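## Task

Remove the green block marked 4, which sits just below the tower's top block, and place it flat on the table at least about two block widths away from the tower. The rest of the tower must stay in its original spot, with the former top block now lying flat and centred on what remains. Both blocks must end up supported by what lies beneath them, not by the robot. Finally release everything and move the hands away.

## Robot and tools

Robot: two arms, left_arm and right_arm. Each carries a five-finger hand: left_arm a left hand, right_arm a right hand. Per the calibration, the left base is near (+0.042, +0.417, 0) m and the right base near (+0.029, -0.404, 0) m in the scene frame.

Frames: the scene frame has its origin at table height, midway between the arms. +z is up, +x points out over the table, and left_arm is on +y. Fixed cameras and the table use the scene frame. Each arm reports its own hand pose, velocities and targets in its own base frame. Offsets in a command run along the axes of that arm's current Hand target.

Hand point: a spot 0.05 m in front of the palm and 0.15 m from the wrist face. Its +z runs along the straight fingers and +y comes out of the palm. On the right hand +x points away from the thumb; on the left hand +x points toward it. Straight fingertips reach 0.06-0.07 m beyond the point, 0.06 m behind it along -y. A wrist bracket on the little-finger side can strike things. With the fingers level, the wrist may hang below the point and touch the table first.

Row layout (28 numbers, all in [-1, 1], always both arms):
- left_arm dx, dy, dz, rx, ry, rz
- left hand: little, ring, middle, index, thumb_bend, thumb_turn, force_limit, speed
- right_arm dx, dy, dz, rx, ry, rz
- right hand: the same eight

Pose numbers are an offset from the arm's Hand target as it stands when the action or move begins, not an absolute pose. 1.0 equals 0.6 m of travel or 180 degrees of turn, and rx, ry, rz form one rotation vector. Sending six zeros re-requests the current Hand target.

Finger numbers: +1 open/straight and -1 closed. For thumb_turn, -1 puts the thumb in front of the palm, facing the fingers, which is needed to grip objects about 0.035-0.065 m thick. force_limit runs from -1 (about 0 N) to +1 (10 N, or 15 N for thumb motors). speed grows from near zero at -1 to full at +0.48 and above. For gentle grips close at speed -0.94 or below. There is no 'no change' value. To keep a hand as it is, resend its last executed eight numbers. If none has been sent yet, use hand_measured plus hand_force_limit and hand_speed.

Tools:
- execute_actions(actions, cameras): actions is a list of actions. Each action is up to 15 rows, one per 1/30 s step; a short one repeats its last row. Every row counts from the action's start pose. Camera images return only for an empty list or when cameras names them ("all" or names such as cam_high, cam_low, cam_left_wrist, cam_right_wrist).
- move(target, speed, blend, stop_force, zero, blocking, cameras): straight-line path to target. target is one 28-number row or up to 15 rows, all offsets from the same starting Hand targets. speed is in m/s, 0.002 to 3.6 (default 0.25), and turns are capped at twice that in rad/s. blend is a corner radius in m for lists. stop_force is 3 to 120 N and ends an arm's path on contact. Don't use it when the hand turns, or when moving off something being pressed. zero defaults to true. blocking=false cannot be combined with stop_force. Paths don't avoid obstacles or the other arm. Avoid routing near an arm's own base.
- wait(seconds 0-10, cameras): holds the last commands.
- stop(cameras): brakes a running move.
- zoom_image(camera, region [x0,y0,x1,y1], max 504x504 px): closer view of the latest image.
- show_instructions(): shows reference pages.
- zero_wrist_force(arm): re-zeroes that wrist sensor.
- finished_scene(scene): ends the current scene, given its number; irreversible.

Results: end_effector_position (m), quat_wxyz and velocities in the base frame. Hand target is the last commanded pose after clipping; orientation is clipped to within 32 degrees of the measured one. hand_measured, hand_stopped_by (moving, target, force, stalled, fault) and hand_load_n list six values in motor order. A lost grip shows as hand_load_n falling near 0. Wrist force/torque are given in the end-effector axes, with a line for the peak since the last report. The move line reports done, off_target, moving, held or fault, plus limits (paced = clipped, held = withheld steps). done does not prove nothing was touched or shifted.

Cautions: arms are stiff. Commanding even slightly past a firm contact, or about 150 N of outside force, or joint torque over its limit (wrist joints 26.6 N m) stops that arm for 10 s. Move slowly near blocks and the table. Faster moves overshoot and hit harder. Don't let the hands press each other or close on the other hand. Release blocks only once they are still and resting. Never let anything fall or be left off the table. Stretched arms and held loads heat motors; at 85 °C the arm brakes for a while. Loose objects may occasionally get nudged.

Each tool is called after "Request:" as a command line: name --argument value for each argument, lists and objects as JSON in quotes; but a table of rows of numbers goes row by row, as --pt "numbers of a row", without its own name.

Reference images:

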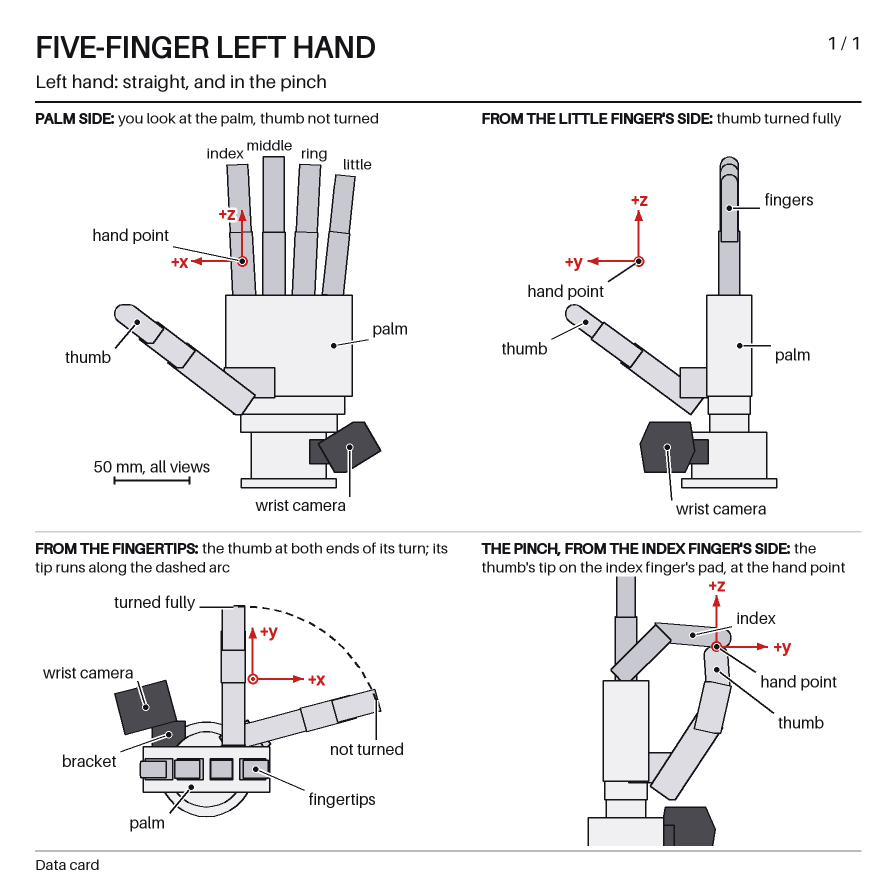

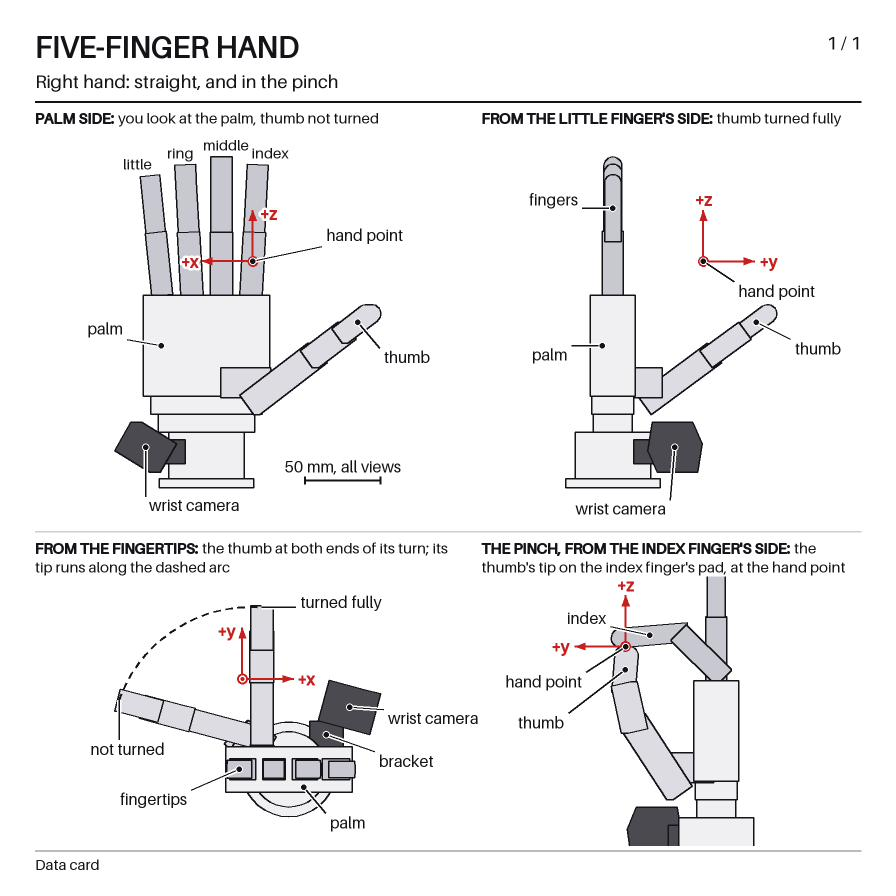

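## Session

Request:
execute_actions --actions '[]'

Request:
zoom_image --camera "cam_high" --region '[380, 130, 480, 230]'

Request:
zoom_image --camera "cam_low" --region '[490, 210, 590, 280]'

Scene clock: 0.00 s.
left_arm: end_effector_position=(+0.5044, -0.2266, +0.3510) hand_measured=(+1.000, +1.000, +1.000, +1.000, +1.000, +1.000) hand_load_n=(+0.0, +0.0, +0.0, +0.0, +0.0, +0.0) hand_stopped_by=(target, target, target, target, target, target) hand_force_limit=0.00 hand_speed=-0.80 end_effector_quat_wxyz=(-0.168, +0.976, -0.134, -0.042) | right_arm: end_effector_position=(+0.2600, +0.3694, +0.2907) hand_measured=(+1.000, +1.000, +1.000, +1.000, +1.000, +1.000) hand_load_n=(+0.0, +0.0, +0.0, +0.0, +0.0, +0.0) hand_stopped_by=(target, target, target, target, target, target) hand_force_limit=0.00 hand_speed=-0.80 end_effector_quat_wxyz=(+0.075, -0.118, +0.816, +0.562)
Joint positions: left_arm=[2.92 -2.24 -0.64 1.191 -1.9 1.602] | right_arm=[-0.088 -1.407 2.232 0.997 0.379 -2.117]
Joint velocities: within noise
Joint torques (N m): no reading
Motor temperatures (°C): left_arm=[34 36 32 39 38 43] | right_arm=[36 32 39 43 40 38]
Wrist force (N): no reading
Wrist torque (N m): no reading
Wrist force, peak (N): no reading
Hand target: left_arm +0.5044, -0.2266, +0.3510; -0.168, +0.976, -0.134, -0.042 | right_arm +0.2600, +0.3694, +0.2907; +0.075, -0.118, +0.816, +0.562

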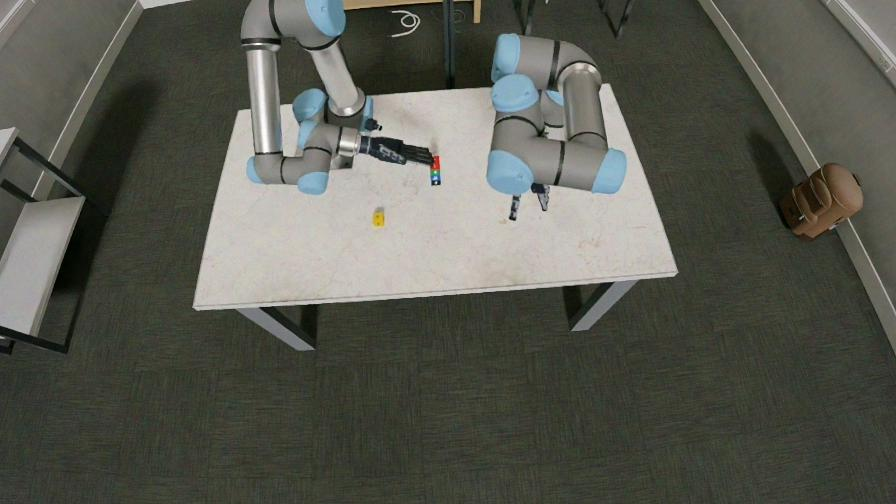

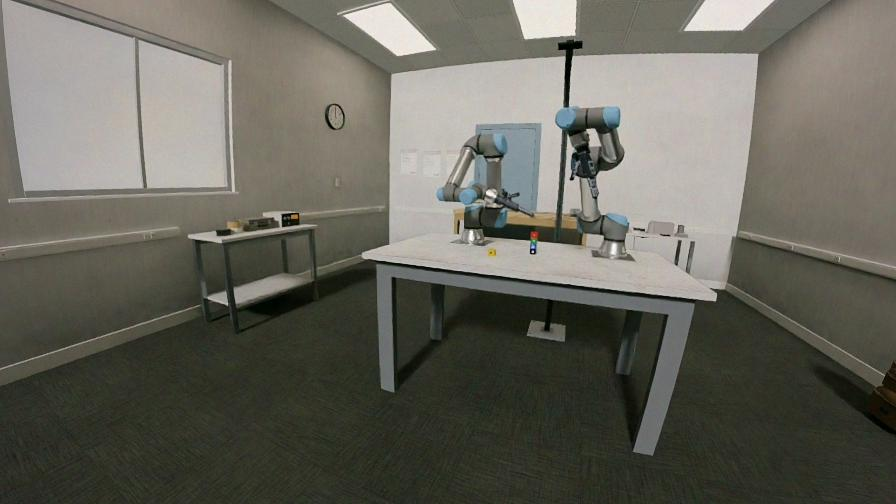

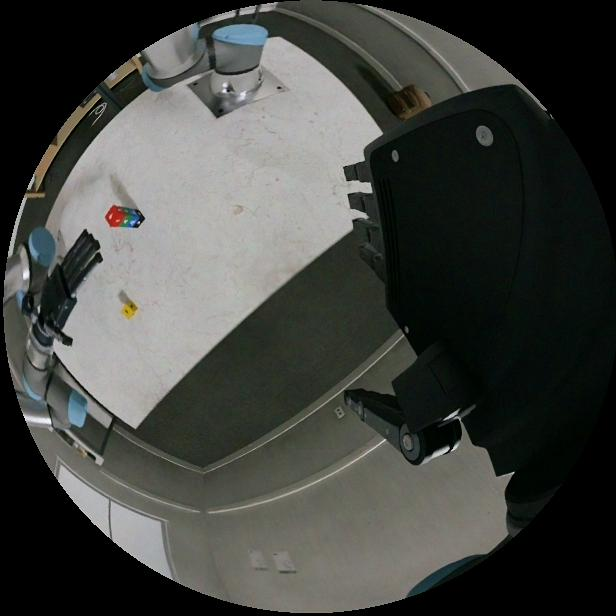

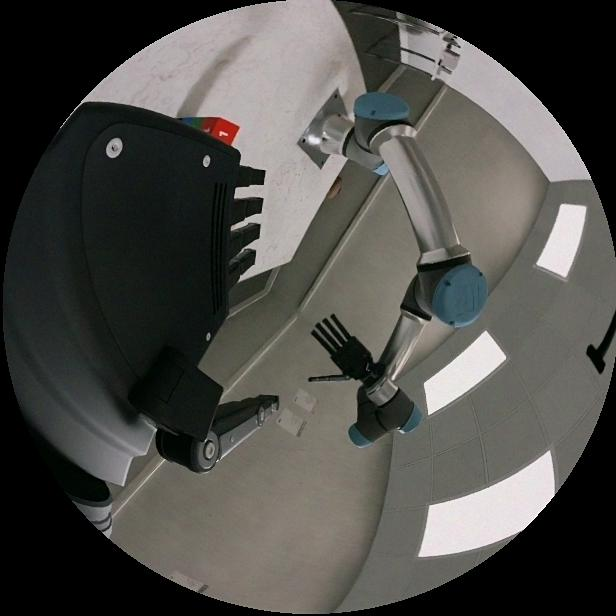

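Scaled by 5.040 from the camera's 896x504 image, which has a finer 1280x720 frame.

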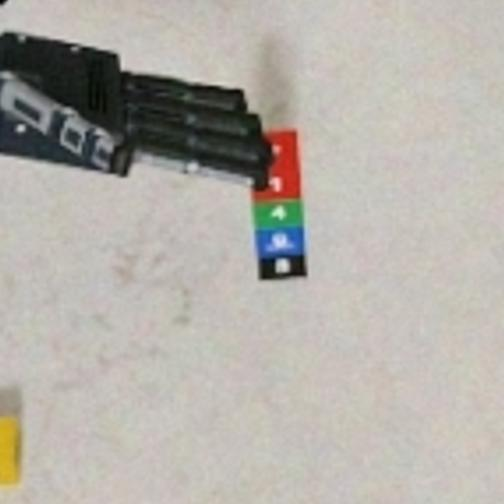

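Scaled by 5.040 from the camera's 896x504 image, which has a finer 1280x720 frame.

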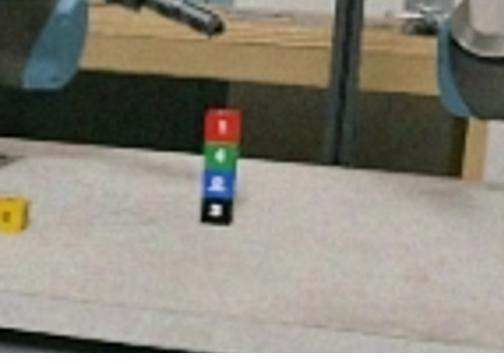

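Request:
move --pt "-0.290 0.2345 -0.0912 0.103 0.590 0.7077 1 1 0.3 0.3 0.75 -1 -0.6 0.2 0 0.006 -0.36 0 0 0 1 1 1 1 1 1 0 -0.8" --pt "-0.3817 0.5385 0.1917 0.103 0.590 0.7077 1 1 0.3 0.3 0.75 -1 -0.6 0.2 0 0.006 -0.36 0 0 0 1 1 1 1 1 1 0 -0.8" --speed '[0.5,0.25]' --blend '[0.03,0]' --cameras '["all"]'

Request:
zoom_image --camera "cam_low" --region '[510, 210, 570, 270]'

Request:
zoom_image --camera "cam_left_wrist" --region '[180, 200, 380, 400]'

Scene clock: 57.17 s.
left_arm: end_effector_position=(+0.1910, -0.4241, +0.1698) hand_measured=(+1.000, +1.000, +0.300, +0.300, +0.750, -1.000) hand_load_n=(+0.0, +0.0, +0.0, +0.0, +0.0, -0.5) hand_stopped_by=(target, target, target, target, target, target) hand_force_limit=-0.60 hand_speed=0.20 end_effector_quat_wxyz=(+0.010, -0.018, +0.866, -0.499) | right_arm: end_effector_position=(+0.2613, +0.1689, +0.3713) hand_measured=(+1.000, +1.000, +1.000, +1.000, +1.000, +1.000) hand_load_n=(+0.0, +0.0, +0.0, +0.0, +0.0, +0.5) hand_stopped_by=(target, target, target, target, target, target) hand_force_limit=0.00 hand_speed=-0.80 end_effector_quat_wxyz=(+0.075, -0.118, +0.816, +0.562)
Joint positions: left_arm=[2.737 -1.622 -1.997 2.687 -0.675 3.951] | right_arm=[-0.864 -1.576 2.363 1.892 0.929 -3.127]
Joint torques (N m): left_arm=[-9.35 36.01 9.02 0.63 -1.65 -2.43] | right_arm=[-8.34 -25.02 -25.07 3.85 1.19 -1.93]
Wrist force (N): left_arm=[-0.4 -0.7 0.2] | right_arm=[-0.1 0.1 -0.5]
Wrist torque (N m): left_arm=[-0.01 0.10 0.02] | right_arm=[0.05 0.00 0.08]
Wrist force, peak (N): left_arm=[-0.6 -1.5 -0.5] | right_arm=[-0.3 0.0 -0.6]
Hand target: left_arm +0.1910, -0.4242, +0.1698; +0.010, -0.018, +0.866, -0.499 | right_arm +0.2613, +0.1689, +0.3713; +0.075, -0.118, +0.816, +0.562
Off the commanded pose: left_arm 0.000 m, 0 deg | right_arm 0.000 m, 0 deg.
move: done

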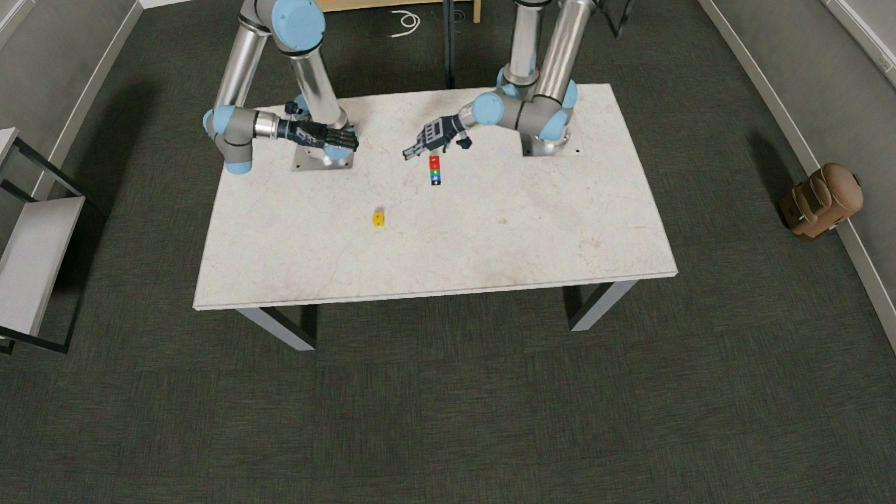

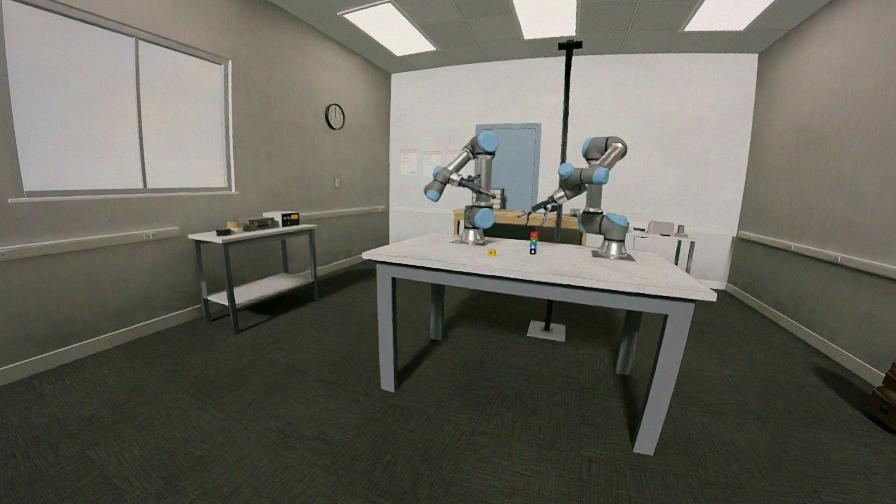

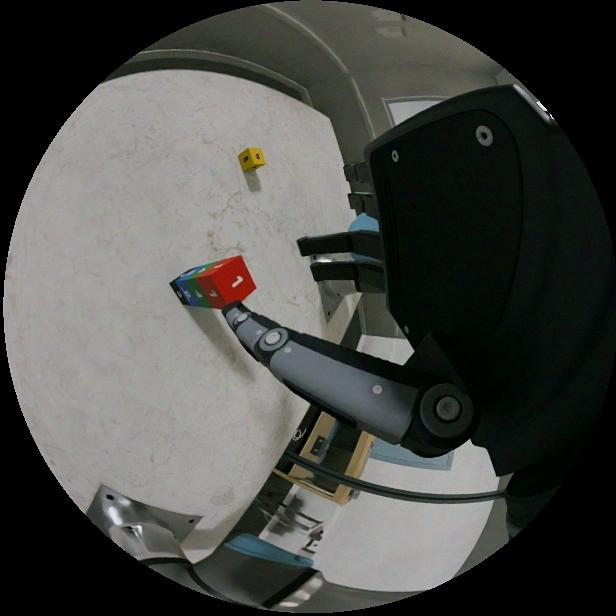

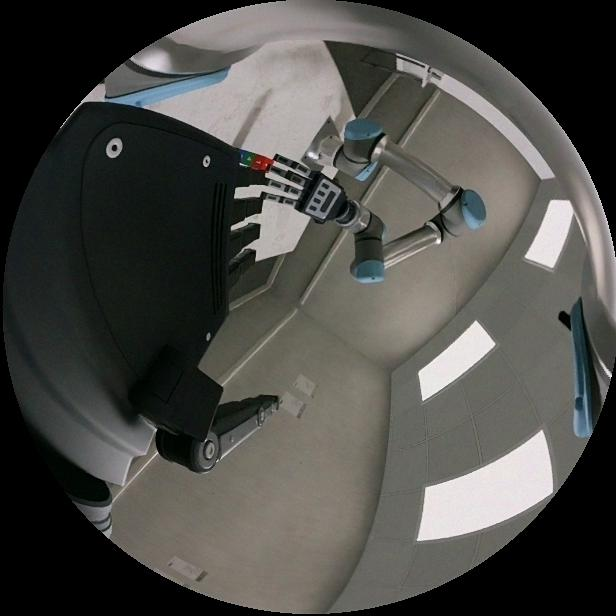

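Scaled by 8.400 from the camera's 896x504 image, which has a finer 1280x720 frame.

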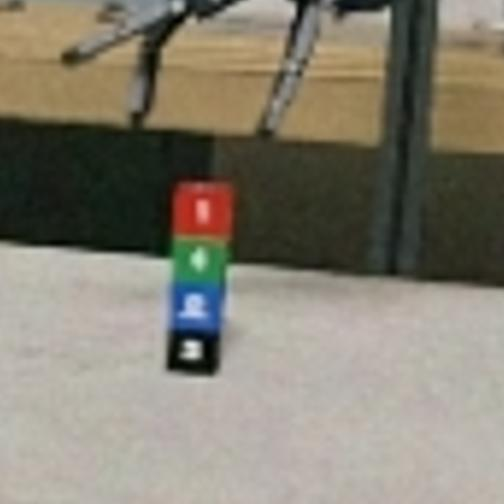

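Scaled by 2.520 from the camera's 616x616 image, which has a finer 880x880 frame.

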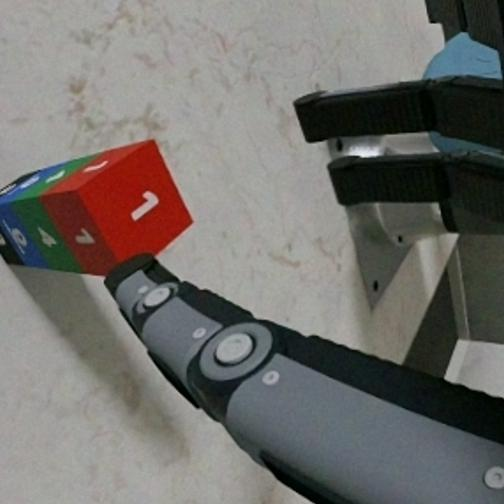

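Request:
move --target '[0,0.0820,0.0473,0,0,0,1,1,0.3,0.3,0.75,-1,-0.6,0.2,0,0,0,0,0,0,1,1,1,1,1,1,0,-0.8]' --speed 0.12 --cameras '["cam_low","cam_left_wrist"]'

Request:
zoom_image --camera "cam_low" --region '[510, 210, 570, 270]'

Request:
zoom_image --camera "cam_left_wrist" --region '[180, 200, 380, 400]'

Scene clock: 63.83 s.
left_arm: end_effector_position=(+0.1909, -0.4240, +0.1131) hand_measured=(+1.000, +1.000, +0.300, +0.300, +0.750, -1.000) hand_load_n=(+0.0, +0.0, +0.0, +0.0, +0.0, +0.0) hand_stopped_by=(target, target, target, target, target, target) hand_force_limit=-0.60 hand_speed=0.20 end_effector_quat_wxyz=(+0.010, -0.018, +0.866, -0.499) | right_arm: end_effector_position=(+0.2613, +0.1689, +0.3713) hand_measured=(+1.000, +1.000, +1.000, +1.000, +1.000, +1.000) hand_load_n=(+0.0, +0.0, +0.0, +0.5, +0.0, +0.0) hand_stopped_by=(target, target, target, target, target, target) hand_force_limit=0.00 hand_speed=-0.80 end_effector_quat_wxyz=(+0.075, -0.118, +0.816, +0.562)
Joint positions: left_arm=[2.737 -1.701 -2.08 2.849 -0.675 3.951] | right_arm=[-0.864 -1.576 2.363 1.892 0.929 -3.127]
Joint torques (N m): left_arm=[-8.28 9.84 7.46 0.85 -1.54 -2.57] | right_arm=[-8.32 -26.44 -24.69 3.76 1.11 -1.9]
Wrist force (N): left_arm=[-0.7 -0.5 0.3] | right_arm=[0.1 0.2 -0.2]
Wrist torque (N m): left_arm=[-0.01 0.09 -0.02] | right_arm=[0.05 -0.04 0.09]
Wrist force, peak (N): left_arm=[-0.8 -1.4 -0.3] | right_arm=[-0.2 0.1 -0.6]
Hand target: left_arm +0.1909, -0.4240, +0.1130; +0.010, -0.018, +0.866, -0.499 | right_arm +0.2613, +0.1689, +0.3713; +0.075, -0.118, +0.816, +0.562
Off the commanded pose: left_arm 0.000 m, 0 deg | right_arm 0.000 m, 0 deg.
move: done
Images, in order (width x height): cam_low 896x504, cam_left_wrist 616x616.

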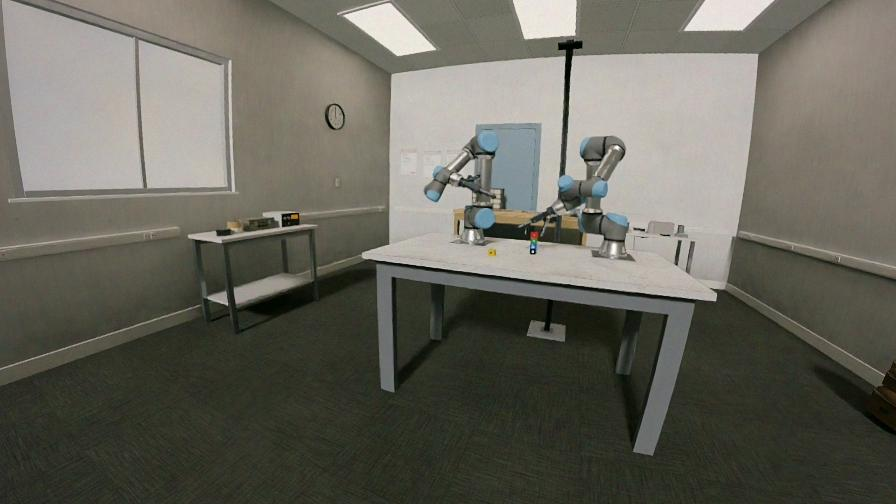

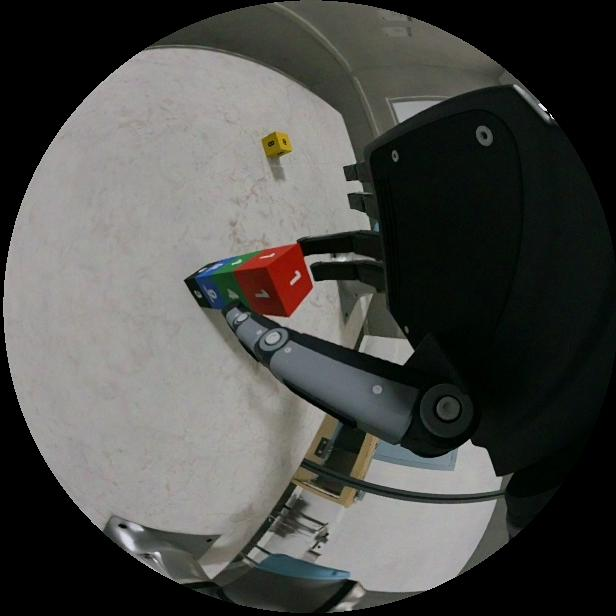

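Scaled by 8.400 from the camera's 896x504 image, which has a finer 1280x720 frame.

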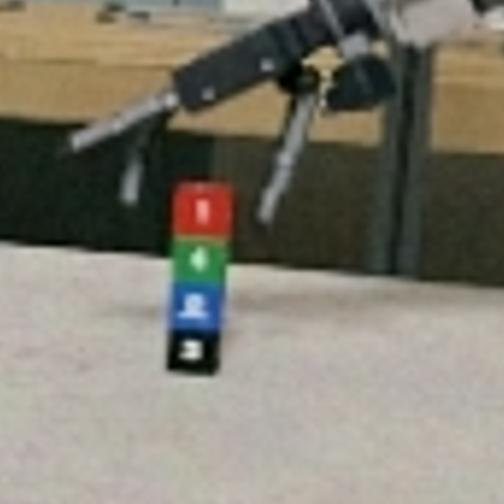

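Scaled by 2.520 from the camera's 616x616 image, which has a finer 880x880 frame.

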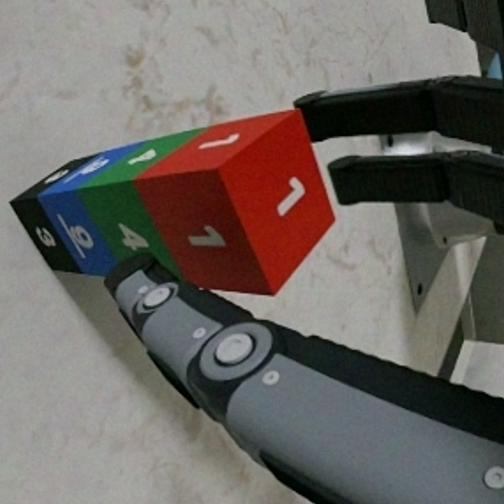

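Request:
move --pt "-0.0017 0.0009 0.0034 0 0 0 1 1 0.3 0.3 0.75 -1 -0.6 0.2 0 0 0 0 0 0 1 1 1 1 1 1 0 -0.8" --pt "-0.0017 0.0009 0.0034 0 0 0 1 1 0.3 0.3 0.5 -1 -0.6 -0.7 0 0 0 0 0 0 1 1 1 1 1 1 0 -0.8" --pt "-0.0017 0.0009 0.0034 0 0 0 1 1 -0.3 -0.3 0.5 -1 -0.6 -0.88 0 0 0 0 0 0 1 1 1 1 1 1 0 -0.8" --speed 0.1 --cameras '["cam_low","cam_left_wrist"]'

Request:
zoom_image --camera "cam_low" --region '[510, 210, 570, 270]'

Request:
zoom_image --camera "cam_left_wrist" --region '[180, 200, 380, 400]'

Scene clock: 81.80 s.
left_arm: end_effector_position=(+0.1920, -0.4255, +0.1115) hand_measured=(+1.000, +1.000, +0.022, -0.010, +0.500, -1.000) hand_load_n=(+0.0, +0.0, +0.0, +5.0, +4.0, -1.5) hand_stopped_by=(target, target, force, force, target, target) hand_force_limit=-0.60 hand_speed=-0.88 end_effector_quat_wxyz=(+0.010, -0.018, +0.866, -0.499) | right_arm: end_effector_position=(+0.2613, +0.1689, +0.3713) hand_measured=(+1.000, +1.000, +1.000, +1.000, +1.000, +1.000) hand_load_n=(+0.0, +0.0, +0.0, +0.0, +0.0, +0.0) hand_stopped_by=(target, target, target, target, target, target) hand_force_limit=0.00 hand_speed=-0.80 end_effector_quat_wxyz=(+0.075, -0.118, +0.816, +0.562)
Joint positions: left_arm=[2.734 -1.707 -2.077 2.855 -0.677 3.947] | right_arm=[-0.864 -1.576 2.363 1.892 0.929 -3.127]
Joint torques (N m): left_arm=[-6.72 9.85 20.77 0.7 -1.3 -2.16] | right_arm=[-8.47 -25.6 -25.2 3.9 1.18 -2.02]
Wrist force (N): left_arm=[-0.3 -3.1 -0.9] | right_arm=[-0.1 0.1 -0.3]
Wrist torque (N m): left_arm=[-0.10 0.10 0.01] | right_arm=[0.04 -0.01 0.08]
Wrist force, peak (N): left_arm=[-0.4 -3.3 -1.1] | right_arm=[-0.1 0.3 -0.5]
Hand target: left_arm +0.1920, -0.4255, +0.1115; +0.010, -0.018, +0.866, -0.499 | right_arm +0.2613, +0.1689, +0.3713; +0.075, -0.118, +0.816, +0.562
Off the commanded pose: left_arm 0.000 m, 0 deg | right_arm 0.000 m, 0 deg.
move: done
Images, in order (width x height): cam_low 896x504, cam_left_wrist 616x616.

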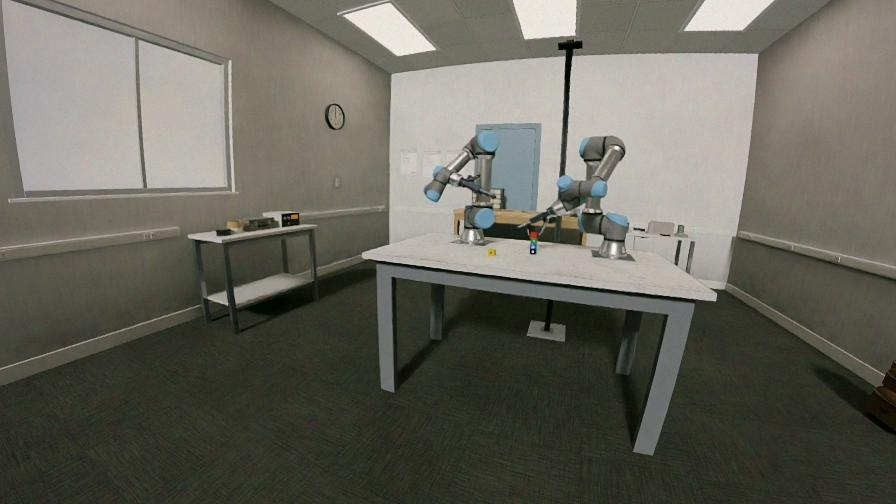

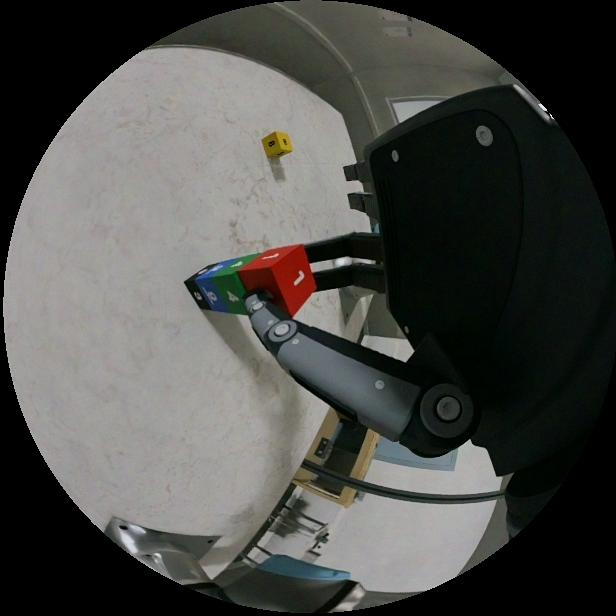

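Scaled by 8.400 from the camera's 896x504 image, which has a finer 1280x720 frame.

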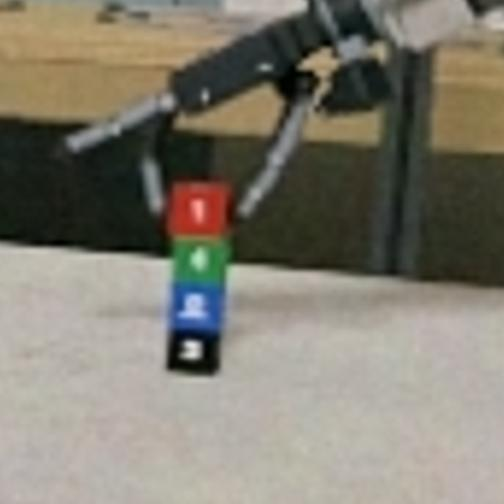

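Scaled by 2.520 from the camera's 616x616 image, which has a finer 880x880 frame.

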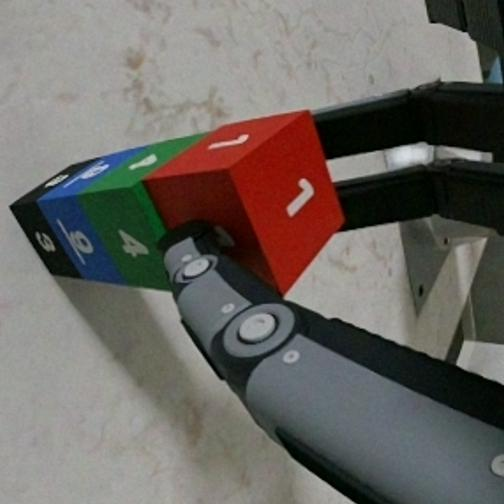

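Request:
move --pt "0 -0.0577 -0.0333 0 0 0 1 1 -0.3 -0.3 0.5 -1 -0.6 -0.88 0 0 0 0 0 0 1 1 1 1 1 1 0 -0.8" --pt "-0.2 -0.0577 -0.0333 0 0 0 1 1 -0.3 -0.3 0.5 -1 -0.6 -0.88 0 0 0 0 0 0 1 1 1 1 1 1 0 -0.8" --pt "-0.2 0.1176 0.0679 0 0 0 1 1 -0.3 -0.3 0.5 -1 -0.6 -0.88 0 0 0 0 0 0 1 1 1 1 1 1 0 -0.8" --speed 0.15 --blend '[0.015,0.02,0]'

Request:
move --target '[0,0.0217,0.0125,0,0,0,1,1,-0.3,-0.3,0.5,-1,-0.6,-0.88,0,0,0,0,0,0,1,1,1,1,1,1,0,-0.8]' --speed 0.015 --stop_force 3 --cameras '["cam_low","cam_left_wrist"]'

Request:
move --pt "0 0 0 0 0 0 1 1 0.3 0.3 0.75 -1 -0.6 -0.5 0 0 0 0 0 0 1 1 1 1 1 1 0 -0.8" --pt "0 -0.15 -0.0866 0 0 0 1 1 0.3 0.3 0.75 -1 -0.6 -0.5 0 0 0 0 0 0 1 1 1 1 1 1 0 -0.8" --speed 0.15

Scene clock: 100.77 s.
left_arm: end_effector_position=(+0.3118, -0.4203, +0.0300) hand_measured=(+1.000, +1.000, +0.022, -0.010, +0.502, -1.000) hand_load_n=(+0.0, +0.0, +0.0, +4.0, +5.0, -1.0) hand_stopped_by=(target, target, force, force, target, target) hand_force_limit=-0.60 hand_speed=-0.88 end_effector_quat_wxyz=(+0.010, -0.018, +0.866, -0.499) | right_arm: end_effector_position=(+0.2613, +0.1689, +0.3713) hand_measured=(+1.000, +1.000, +1.000, +1.000, +1.000, +1.000) hand_load_n=(+0.0, +0.0, +0.0, +0.0, +0.0, +0.0) hand_stopped_by=(target, target, target, target, target, target) hand_force_limit=0.00 hand_speed=-0.80 end_effector_quat_wxyz=(+0.075, -0.118, +0.816, +0.562)
Joint positions: left_arm=[2.867 -2.064 -1.881 2.866 -0.605 4.134] | right_arm=[-0.864 -1.576 2.363 1.892 0.929 -3.127]
Joint torques (N m): left_arm=[-7.53 20.57 4.35 0.55 -1.46 -2.4] | right_arm=[-8.28 -25.34 -24.69 3.77 1.09 -1.76]
Wrist force (N): left_arm=[-0.3 -0.7 0.2] | right_arm=[-0.1 0.1 -0.4]
Wrist torque (N m): left_arm=[-0.04 0.08 0.00] | right_arm=[0.04 -0.02 0.08]
Wrist force, peak (N): left_arm=[-0.3 -3.5 -0.9] | right_arm=[-0.3 0.2 -0.6]
Hand target: left_arm +0.3118, -0.4204, +0.0299; +0.010, -0.018, +0.866, -0.499 | right_arm +0.2613, +0.1689, +0.3713; +0.075, -0.118, +0.816, +0.562
Off the commanded pose: left_arm 0.000 m, 0 deg | right_arm 0.000 m, 0 deg.
move: done

Scene clock: 102.27 s.
left_arm: end_effector_position=(+0.3118, -0.4203, +0.0250) hand_measured=(+1.000, +1.000, +0.022, -0.010, +0.502, -1.000) hand_load_n=(+0.0, +0.0, +0.5, +4.0, +4.5, -0.5) hand_stopped_by=(target, target, force, force, target, target) hand_force_limit=-0.60 hand_speed=-0.88 end_effector_quat_wxyz=(+0.010, -0.018, +0.866, -0.499) | right_arm: end_effector_position=(+0.2613, +0.1689, +0.3713) hand_measured=(+1.000, +1.000, +1.000, +1.000, +1.000, +1.000) hand_load_n=(+0.0, +0.0, +0.0, -0.5, +0.0, +0.0) hand_stopped_by=(target, target, target, target, target, target) hand_force_limit=0.00 hand_speed=-0.80 end_effector_quat_wxyz=(+0.075, -0.118, +0.816, +0.562)
Joint positions: left_arm=[2.867 -2.073 -1.884 2.878 -0.605 4.134] | right_arm=[-0.864 -1.576 2.363 1.892 0.929 -3.127]
Joint torques (N m): left_arm=[-4.07 50.7 19.03 -3.7 -0.98 -0.04] | right_arm=[-7.46 -25.17 -25.25 3.72 1 -1.84]
Wrist force (N): left_arm=[-0.4 -0.7 0.3] | right_arm=[0.0 0.1 -0.3]
Wrist torque (N m): left_arm=[-0.04 0.09 -0.01] | right_arm=[0.05 -0.02 0.08]
Wrist force, peak (N): left_arm=[-0.1 -4.7 -1.6] | right_arm=[-0.2 0.2 -0.5]
Hand target: left_arm +0.3118, -0.4203, +0.0250; +0.010, -0.018, +0.866, -0.499 (not the last commanded pose) | right_arm +0.2613, +0.1689, +0.3713; +0.075, -0.118, +0.816, +0.562
Off the commanded pose: left_arm 0.010 m, 0 deg | right_arm 0.000 m, 0 deg.
move: contact (left_arm)
Images, in order (width x height): cam_low 896x504, cam_left_wrist 616x616.

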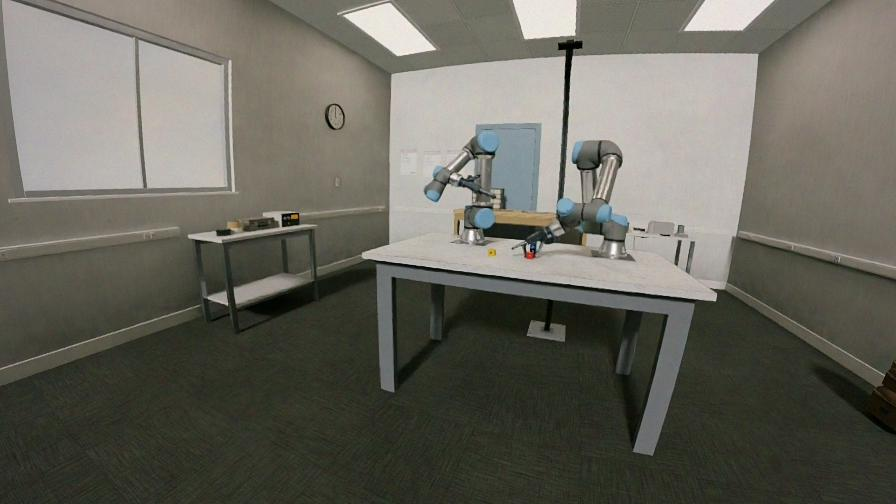

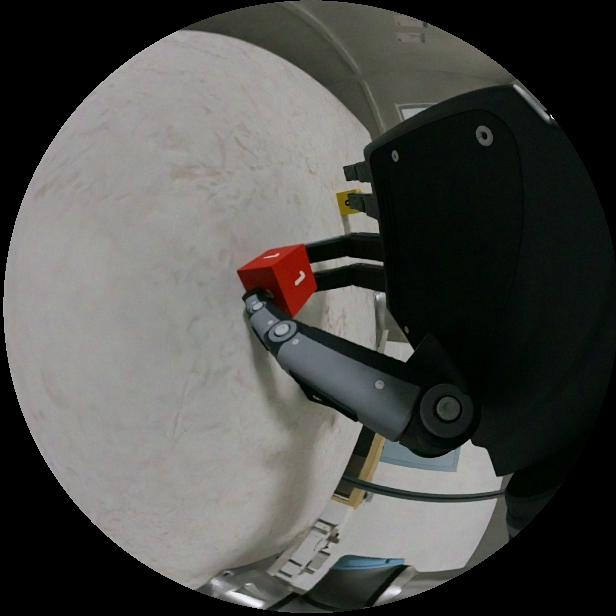

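Scene clock: 104.27 s.
left_arm: end_effector_position=(+0.3119, -0.4205, +0.1288) hand_measured=(+1.000, +1.000, +0.300, +0.300, +0.750, -1.000) hand_load_n=(+0.5, +0.0, +0.0, +0.0, +0.0, +0.0) hand_stopped_by=(target, target, target, target, target, target) hand_force_limit=-0.60 hand_speed=-0.50 end_effector_quat_wxyz=(+0.010, -0.018, +0.866, -0.499) | right_arm: end_effector_position=(+0.2613, +0.1689, +0.3713) hand_measured=(+1.000, +1.000, +1.000, +1.000, +1.000, +1.000) hand_load_n=(+0.0, +0.0, +0.0, +0.0, +0.0, +0.0) hand_stopped_by=(target, target, target, target, target, target) hand_force_limit=0.00 hand_speed=-0.80 end_effector_quat_wxyz=(+0.075, -0.118, +0.816, +0.562)
Joint positions: left_arm=[2.866 -1.912 -1.793 2.627 -0.606 4.133] | right_arm=[-0.864 -1.576 2.363 1.892 0.929 -3.127]
Joint torques (N m): left_arm=[6.57 47.69 20.9 -4.09 3.14 2.25] | right_arm=[-7.61 -24.94 -24.71 3.73 1.2 -1.82]
Wrist force (N): left_arm=[-0.5 -0.4 -0.2] | right_arm=[0.1 0.1 -0.2]
Wrist torque (N m): left_arm=[0.05 0.12 -0.18] | right_arm=[0.04 -0.05 0.09]
Wrist force, peak (N): left_arm=[-0.4 -1.3 -0.4] | right_arm=[-0.2 0.1 -0.6]
Hand target: left_arm +0.3119, -0.4205, +0.1289; +0.010, -0.018, +0.866, -0.499 | right_arm +0.2613, +0.1689, +0.3713; +0.075, -0.118, +0.816, +0.562
Off the commanded pose: left_arm 0.000 m, 0 deg | right_arm 0.000 m, 0 deg.
move: done

Request:
move --pt "0.1998 0.0026 -0.0045 0 0 0 1 1 0.3 0.3 0.75 -1 -0.6 -0.5 0 0 0 0 0 0 1 1 1 1 1 1 0 -0.8" --pt "0.1998 0.0693 0.0340 0 0 0 1 1 0.3 0.3 0.75 -1 -0.6 -0.5 0 0 0 0 0 0 1 1 1 1 1 1 0 -0.8" --pt "0.1998 0.0693 0.0340 0 0 0 1 1 0.3 0.3 0.5 -1 -0.6 -0.7 0 0 0 0 0 0 1 1 1 1 1 1 0 -0.8" --pt "0.1998 0.0693 0.0340 0 0 0 1 1 -0.3 -0.3 0.5 -1 -0.6 -0.88 0 0 0 0 0 0 1 1 1 1 1 1 0 -0.8" --speed '[0.15,0.12,0.1,0.1]' --blend '[0.01,0,0,0]' --cameras '["cam_low","cam_left_wrist"]'

Request:
zoom_image --camera "cam_low" --region '[510, 210, 570, 270]'

Request:
zoom_image --camera "cam_left_wrist" --region '[180, 200, 380, 400]'

Scene clock: 121.73 s.
left_arm: end_effector_position=(+0.1920, -0.4223, +0.0828) hand_measured=(+1.000, +1.000, +0.022, -0.010, +0.500, -1.000) hand_load_n=(+0.0, +0.0, +0.5, +5.0, +4.0, -1.0) hand_stopped_by=(target, target, force, force, target, target) hand_force_limit=-0.60 hand_speed=-0.88 end_effector_quat_wxyz=(+0.010, -0.018, +0.866, -0.499) | right_arm: end_effector_position=(+0.2613, +0.1689, +0.3713) hand_measured=(+1.000, +1.000, +1.000, +1.000, +1.000, +1.000) hand_load_n=(+0.0, +0.0, +0.0, +0.0, -0.5, +0.0) hand_stopped_by=(target, target, target, target, target, target) hand_force_limit=0.00 hand_speed=-0.80 end_effector_quat_wxyz=(+0.075, -0.118, +0.816, +0.562)
Joint positions: left_arm=[2.744 -1.753 -2.117 2.932 -0.671 3.96] | right_arm=[-0.864 -1.576 2.363 1.892 0.929 -3.127]
Joint torques (N m): left_arm=[-6.54 10.24 7.06 0.71 -1.3 -2.09] | right_arm=[-8.38 -24.44 -25.08 3.77 1.05 -1.72]
Wrist force (N): left_arm=[-0.1 -3.3 -1.0] | right_arm=[0.0 0.1 -0.5]
Wrist torque (N m): left_arm=[-0.12 0.10 -0.01] | right_arm=[0.06 -0.02 0.08]
Wrist force, peak (N): left_arm=[0.0 -3.8 -1.1] | right_arm=[0.0 -0.1 -0.6]
Hand target: left_arm +0.1920, -0.4223, +0.0828; +0.010, -0.018, +0.866, -0.499 | right_arm +0.2613, +0.1689, +0.3713; +0.075, -0.118, +0.816, +0.562
Off the commanded pose: left_arm 0.000 m, 0 deg | right_arm 0.000 m, 0 deg.
move: done
Images, in order (width x height): cam_low 896x504, cam_left_wrist 616x616.

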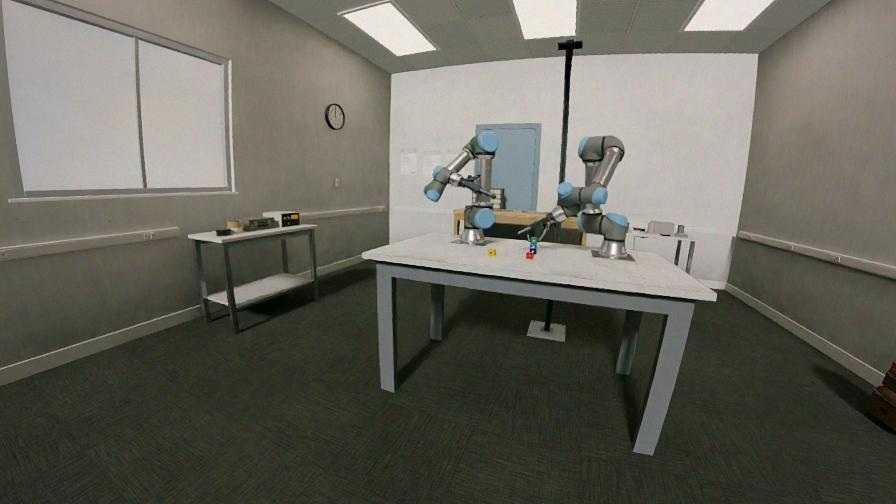

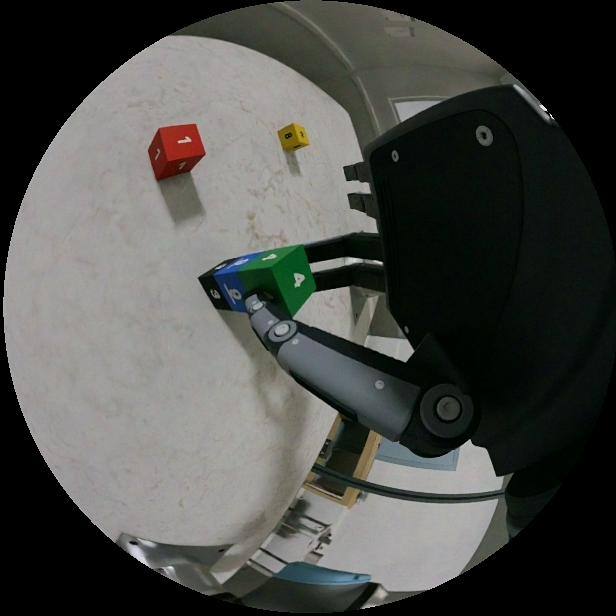

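Scaled by 8.400 from the camera's 896x504 image, which has a finer 1280x720 frame.

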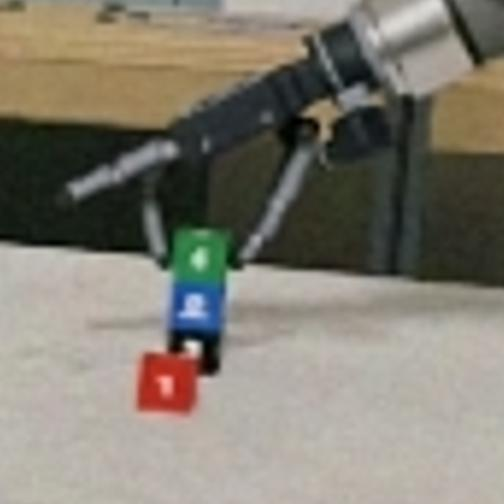

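Scaled by 2.520 from the camera's 616x616 image, which has a finer 880x880 frame.

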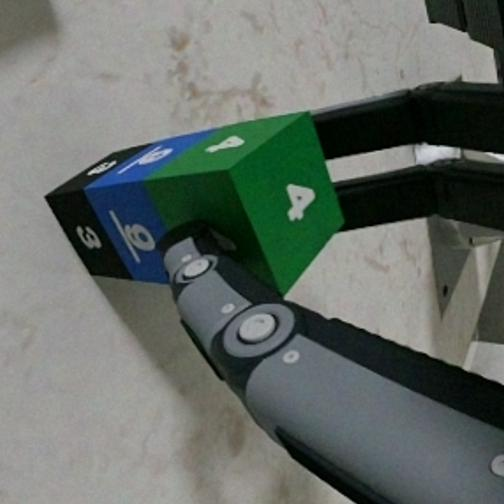

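Request:
move --pt "0 -0.0577 -0.0333 0 0 0 1 1 -0.3 -0.3 0.5 -1 -0.6 -0.88 0 0 0 0 0 0 1 1 1 1 1 1 0 -0.8" --pt "-0.2 0.0465 -0.2137 0 0 0 1 1 -0.3 -0.3 0.5 -1 -0.6 -0.88 0 0 0 0 0 0 1 1 1 1 1 1 0 -0.8" --pt "-0.2 0.1804 -0.1364 0 0 0 1 1 -0.3 -0.3 0.5 -1 -0.6 -0.88 0 0 0 0 0 0 1 1 1 1 1 1 0 -0.8" --speed 0.15 --blend '[0.015,0.02,0]'

Request:
move --target '[0,0.0217,0.0125,0,0,0,1,1,-0.3,-0.3,0.5,-1,-0.6,-0.88,0,0,0,0,0,0,1,1,1,1,1,1,0,-0.8]' --speed 0.015 --stop_force 3 --cameras '["cam_low","cam_left_wrist"]'

Request:
move --pt "0 0 0 0 0 0 1 1 0.3 0.3 0.75 -1 -0.6 -0.5 0 0 0 0 0 0 1 1 1 1 1 1 0 -0.8" --pt "0 -0.0866 -0.05 0 0 0 1 1 0.3 0.3 0.75 -1 -0.6 -0.5 0 0 0 0 0 0 1 1 1 1 1 1 0 -0.8" --speed 0.15

Scene clock: 135.53 s.
left_arm: end_effector_position=(+0.3066, -0.2923, +0.0302) hand_measured=(+1.000, +1.000, +0.022, -0.010, +0.502, -1.000) hand_load_n=(+0.0, +0.0, +0.0, +4.5, +5.0, -1.0) hand_stopped_by=(target, target, force, force, target, target) hand_force_limit=-0.60 hand_speed=-0.88 end_effector_quat_wxyz=(+0.010, -0.018, +0.866, -0.499) | right_arm: end_effector_position=(+0.2613, +0.1689, +0.3713) hand_measured=(+1.000, +1.000, +1.000, +1.000, +1.000, +1.000) hand_load_n=(+0.0, +0.0, +0.0, +0.0, -0.5, +0.0) hand_stopped_by=(target, target, target, target, target, target) hand_force_limit=0.00 hand_speed=-0.80 end_effector_quat_wxyz=(+0.075, -0.118, +0.816, +0.562)
Joint positions: left_arm=[3.229 -2.088 -2.063 2.501 -0.527 4.804] | right_arm=[-0.864 -1.576 2.363 1.892 0.929 -3.127]
Joint torques (N m): left_arm=[-7.09 20.79 15.27 -0.3 3.34 -2.24] | right_arm=[-7.84 -24.54 -24.5 3.79 0.99 -1.56]
Wrist force (N): left_arm=[-1.0 -0.7 0.5] | right_arm=[-0.1 0.1 -0.4]
Wrist torque (N m): left_arm=[-0.05 0.18 -0.02] | right_arm=[0.05 -0.02 0.08]
Wrist force, peak (N): left_arm=[-0.3 -3.8 -1.6] | right_arm=[-0.2 0.3 -0.5]
Hand target: left_arm +0.3066, -0.2923, +0.0301; +0.010, -0.018, +0.866, -0.499 | right_arm +0.2613, +0.1689, +0.3713; +0.075, -0.118, +0.816, +0.562
Off the commanded pose: left_arm 0.000 m, 0 deg | right_arm 0.000 m, 0 deg.
move: done

Scene clock: 137.07 s.
left_arm: end_effector_position=(+0.3066, -0.2923, +0.0254) hand_measured=(+1.000, +1.000, +0.022, -0.010, +0.502, -1.000) hand_load_n=(+0.0, +0.0, +0.5, +4.0, +5.0, -0.5) hand_stopped_by=(target, target, force, force, target, target) hand_force_limit=-0.60 hand_speed=-0.88 end_effector_quat_wxyz=(+0.010, -0.018, +0.866, -0.499) | right_arm: end_effector_position=(+0.2613, +0.1689, +0.3713) hand_measured=(+1.000, +1.000, +1.000, +1.000, +1.000, +1.000) hand_load_n=(+0.0, +0.0, +0.0, +0.0, +0.0, +0.0) hand_stopped_by=(target, target, target, target, target, target) hand_force_limit=0.00 hand_speed=-0.80 end_effector_quat_wxyz=(+0.075, -0.118, +0.816, +0.562)
Joint positions: left_arm=[3.229 -2.099 -2.065 2.513 -0.527 4.804] | right_arm=[-0.864 -1.576 2.363 1.892 0.929 -3.127]
Joint torques (N m): left_arm=[-3.66 47.26 14.65 -4.53 -1.11 0.36] | right_arm=[-8.59 -23.84 -25.09 3.59 0.88 -1.8]
Wrist force (N): left_arm=[-0.4 -0.3 0.5] | right_arm=[-0.1 0.2 -0.3]
Wrist torque (N m): left_arm=[0.02 0.08 0.00] | right_arm=[0.06 -0.02 0.09]
Wrist force, peak (N): left_arm=[-1.1 -4.1 -1.7] | right_arm=[-0.2 0.0 -0.6]
Hand target: left_arm +0.3066, -0.2923, +0.0254; +0.010, -0.018, +0.866, -0.499 (not the last commanded pose) | right_arm +0.2613, +0.1689, +0.3713; +0.075, -0.118, +0.816, +0.562
Off the commanded pose: left_arm 0.010 m, 0 deg | right_arm 0.000 m, 0 deg.
move: contact (left_arm)
Images, in order (width x height): cam_low 896x504, cam_left_wrist 616x616.

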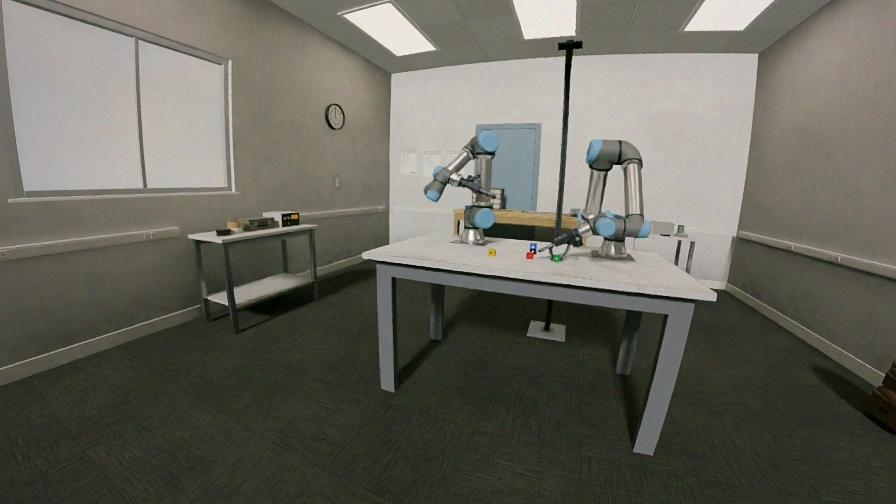

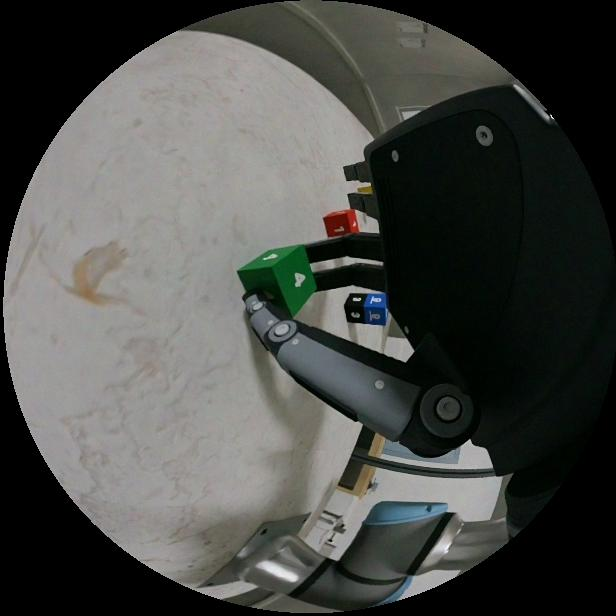

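Scene clock: 138.80 s.
left_arm: end_effector_position=(+0.3067, -0.2925, +0.0853) hand_measured=(+1.000, +1.000, +0.300, +0.300, +0.750, -1.000) hand_load_n=(+0.0, +0.0, +0.0, +0.0, +0.0, +0.0) hand_stopped_by=(target, target, target, target, target, target) hand_force_limit=-0.60 hand_speed=-0.50 end_effector_quat_wxyz=(+0.010, -0.018, +0.866, -0.499) | right_arm: end_effector_position=(+0.2613, +0.1689, +0.3713) hand_measured=(+1.000, +1.000, +1.000, +1.000, +1.000, +1.000) hand_load_n=(+0.0, +0.0, +0.0, +0.0, +0.0, +0.0) hand_stopped_by=(target, target, target, target, target, target) hand_force_limit=0.00 hand_speed=-0.80 end_effector_quat_wxyz=(+0.075, -0.118, +0.816, +0.562)
Joint positions: left_arm=[3.229 -1.97 -2.039 2.359 -0.527 4.803] | right_arm=[-0.864 -1.576 2.363 1.892 0.929 -3.127]
Joint torques (N m): left_arm=[7.25 46.66 17.45 -4.54 -1.15 2.5] | right_arm=[-7.91 -24.54 -24.68 3.64 1.12 -1.64]
Wrist force (N): left_arm=[-0.8 -0.5 -0.2] | right_arm=[-0.1 0.0 -0.3]
Wrist torque (N m): left_arm=[0.01 0.13 -0.18] | right_arm=[0.03 -0.02 0.08]
Wrist force, peak (N): left_arm=[-1.1 -1.0 -0.1] | right_arm=[0.0 0.2 -0.7]
Hand target: left_arm +0.3067, -0.2924, +0.0854; +0.010, -0.018, +0.866, -0.499 | right_arm +0.2613, +0.1689, +0.3713; +0.075, -0.118, +0.816, +0.562
Off the commanded pose: left_arm 0.000 m, 0 deg | right_arm 0.000 m, 0 deg.
move: done


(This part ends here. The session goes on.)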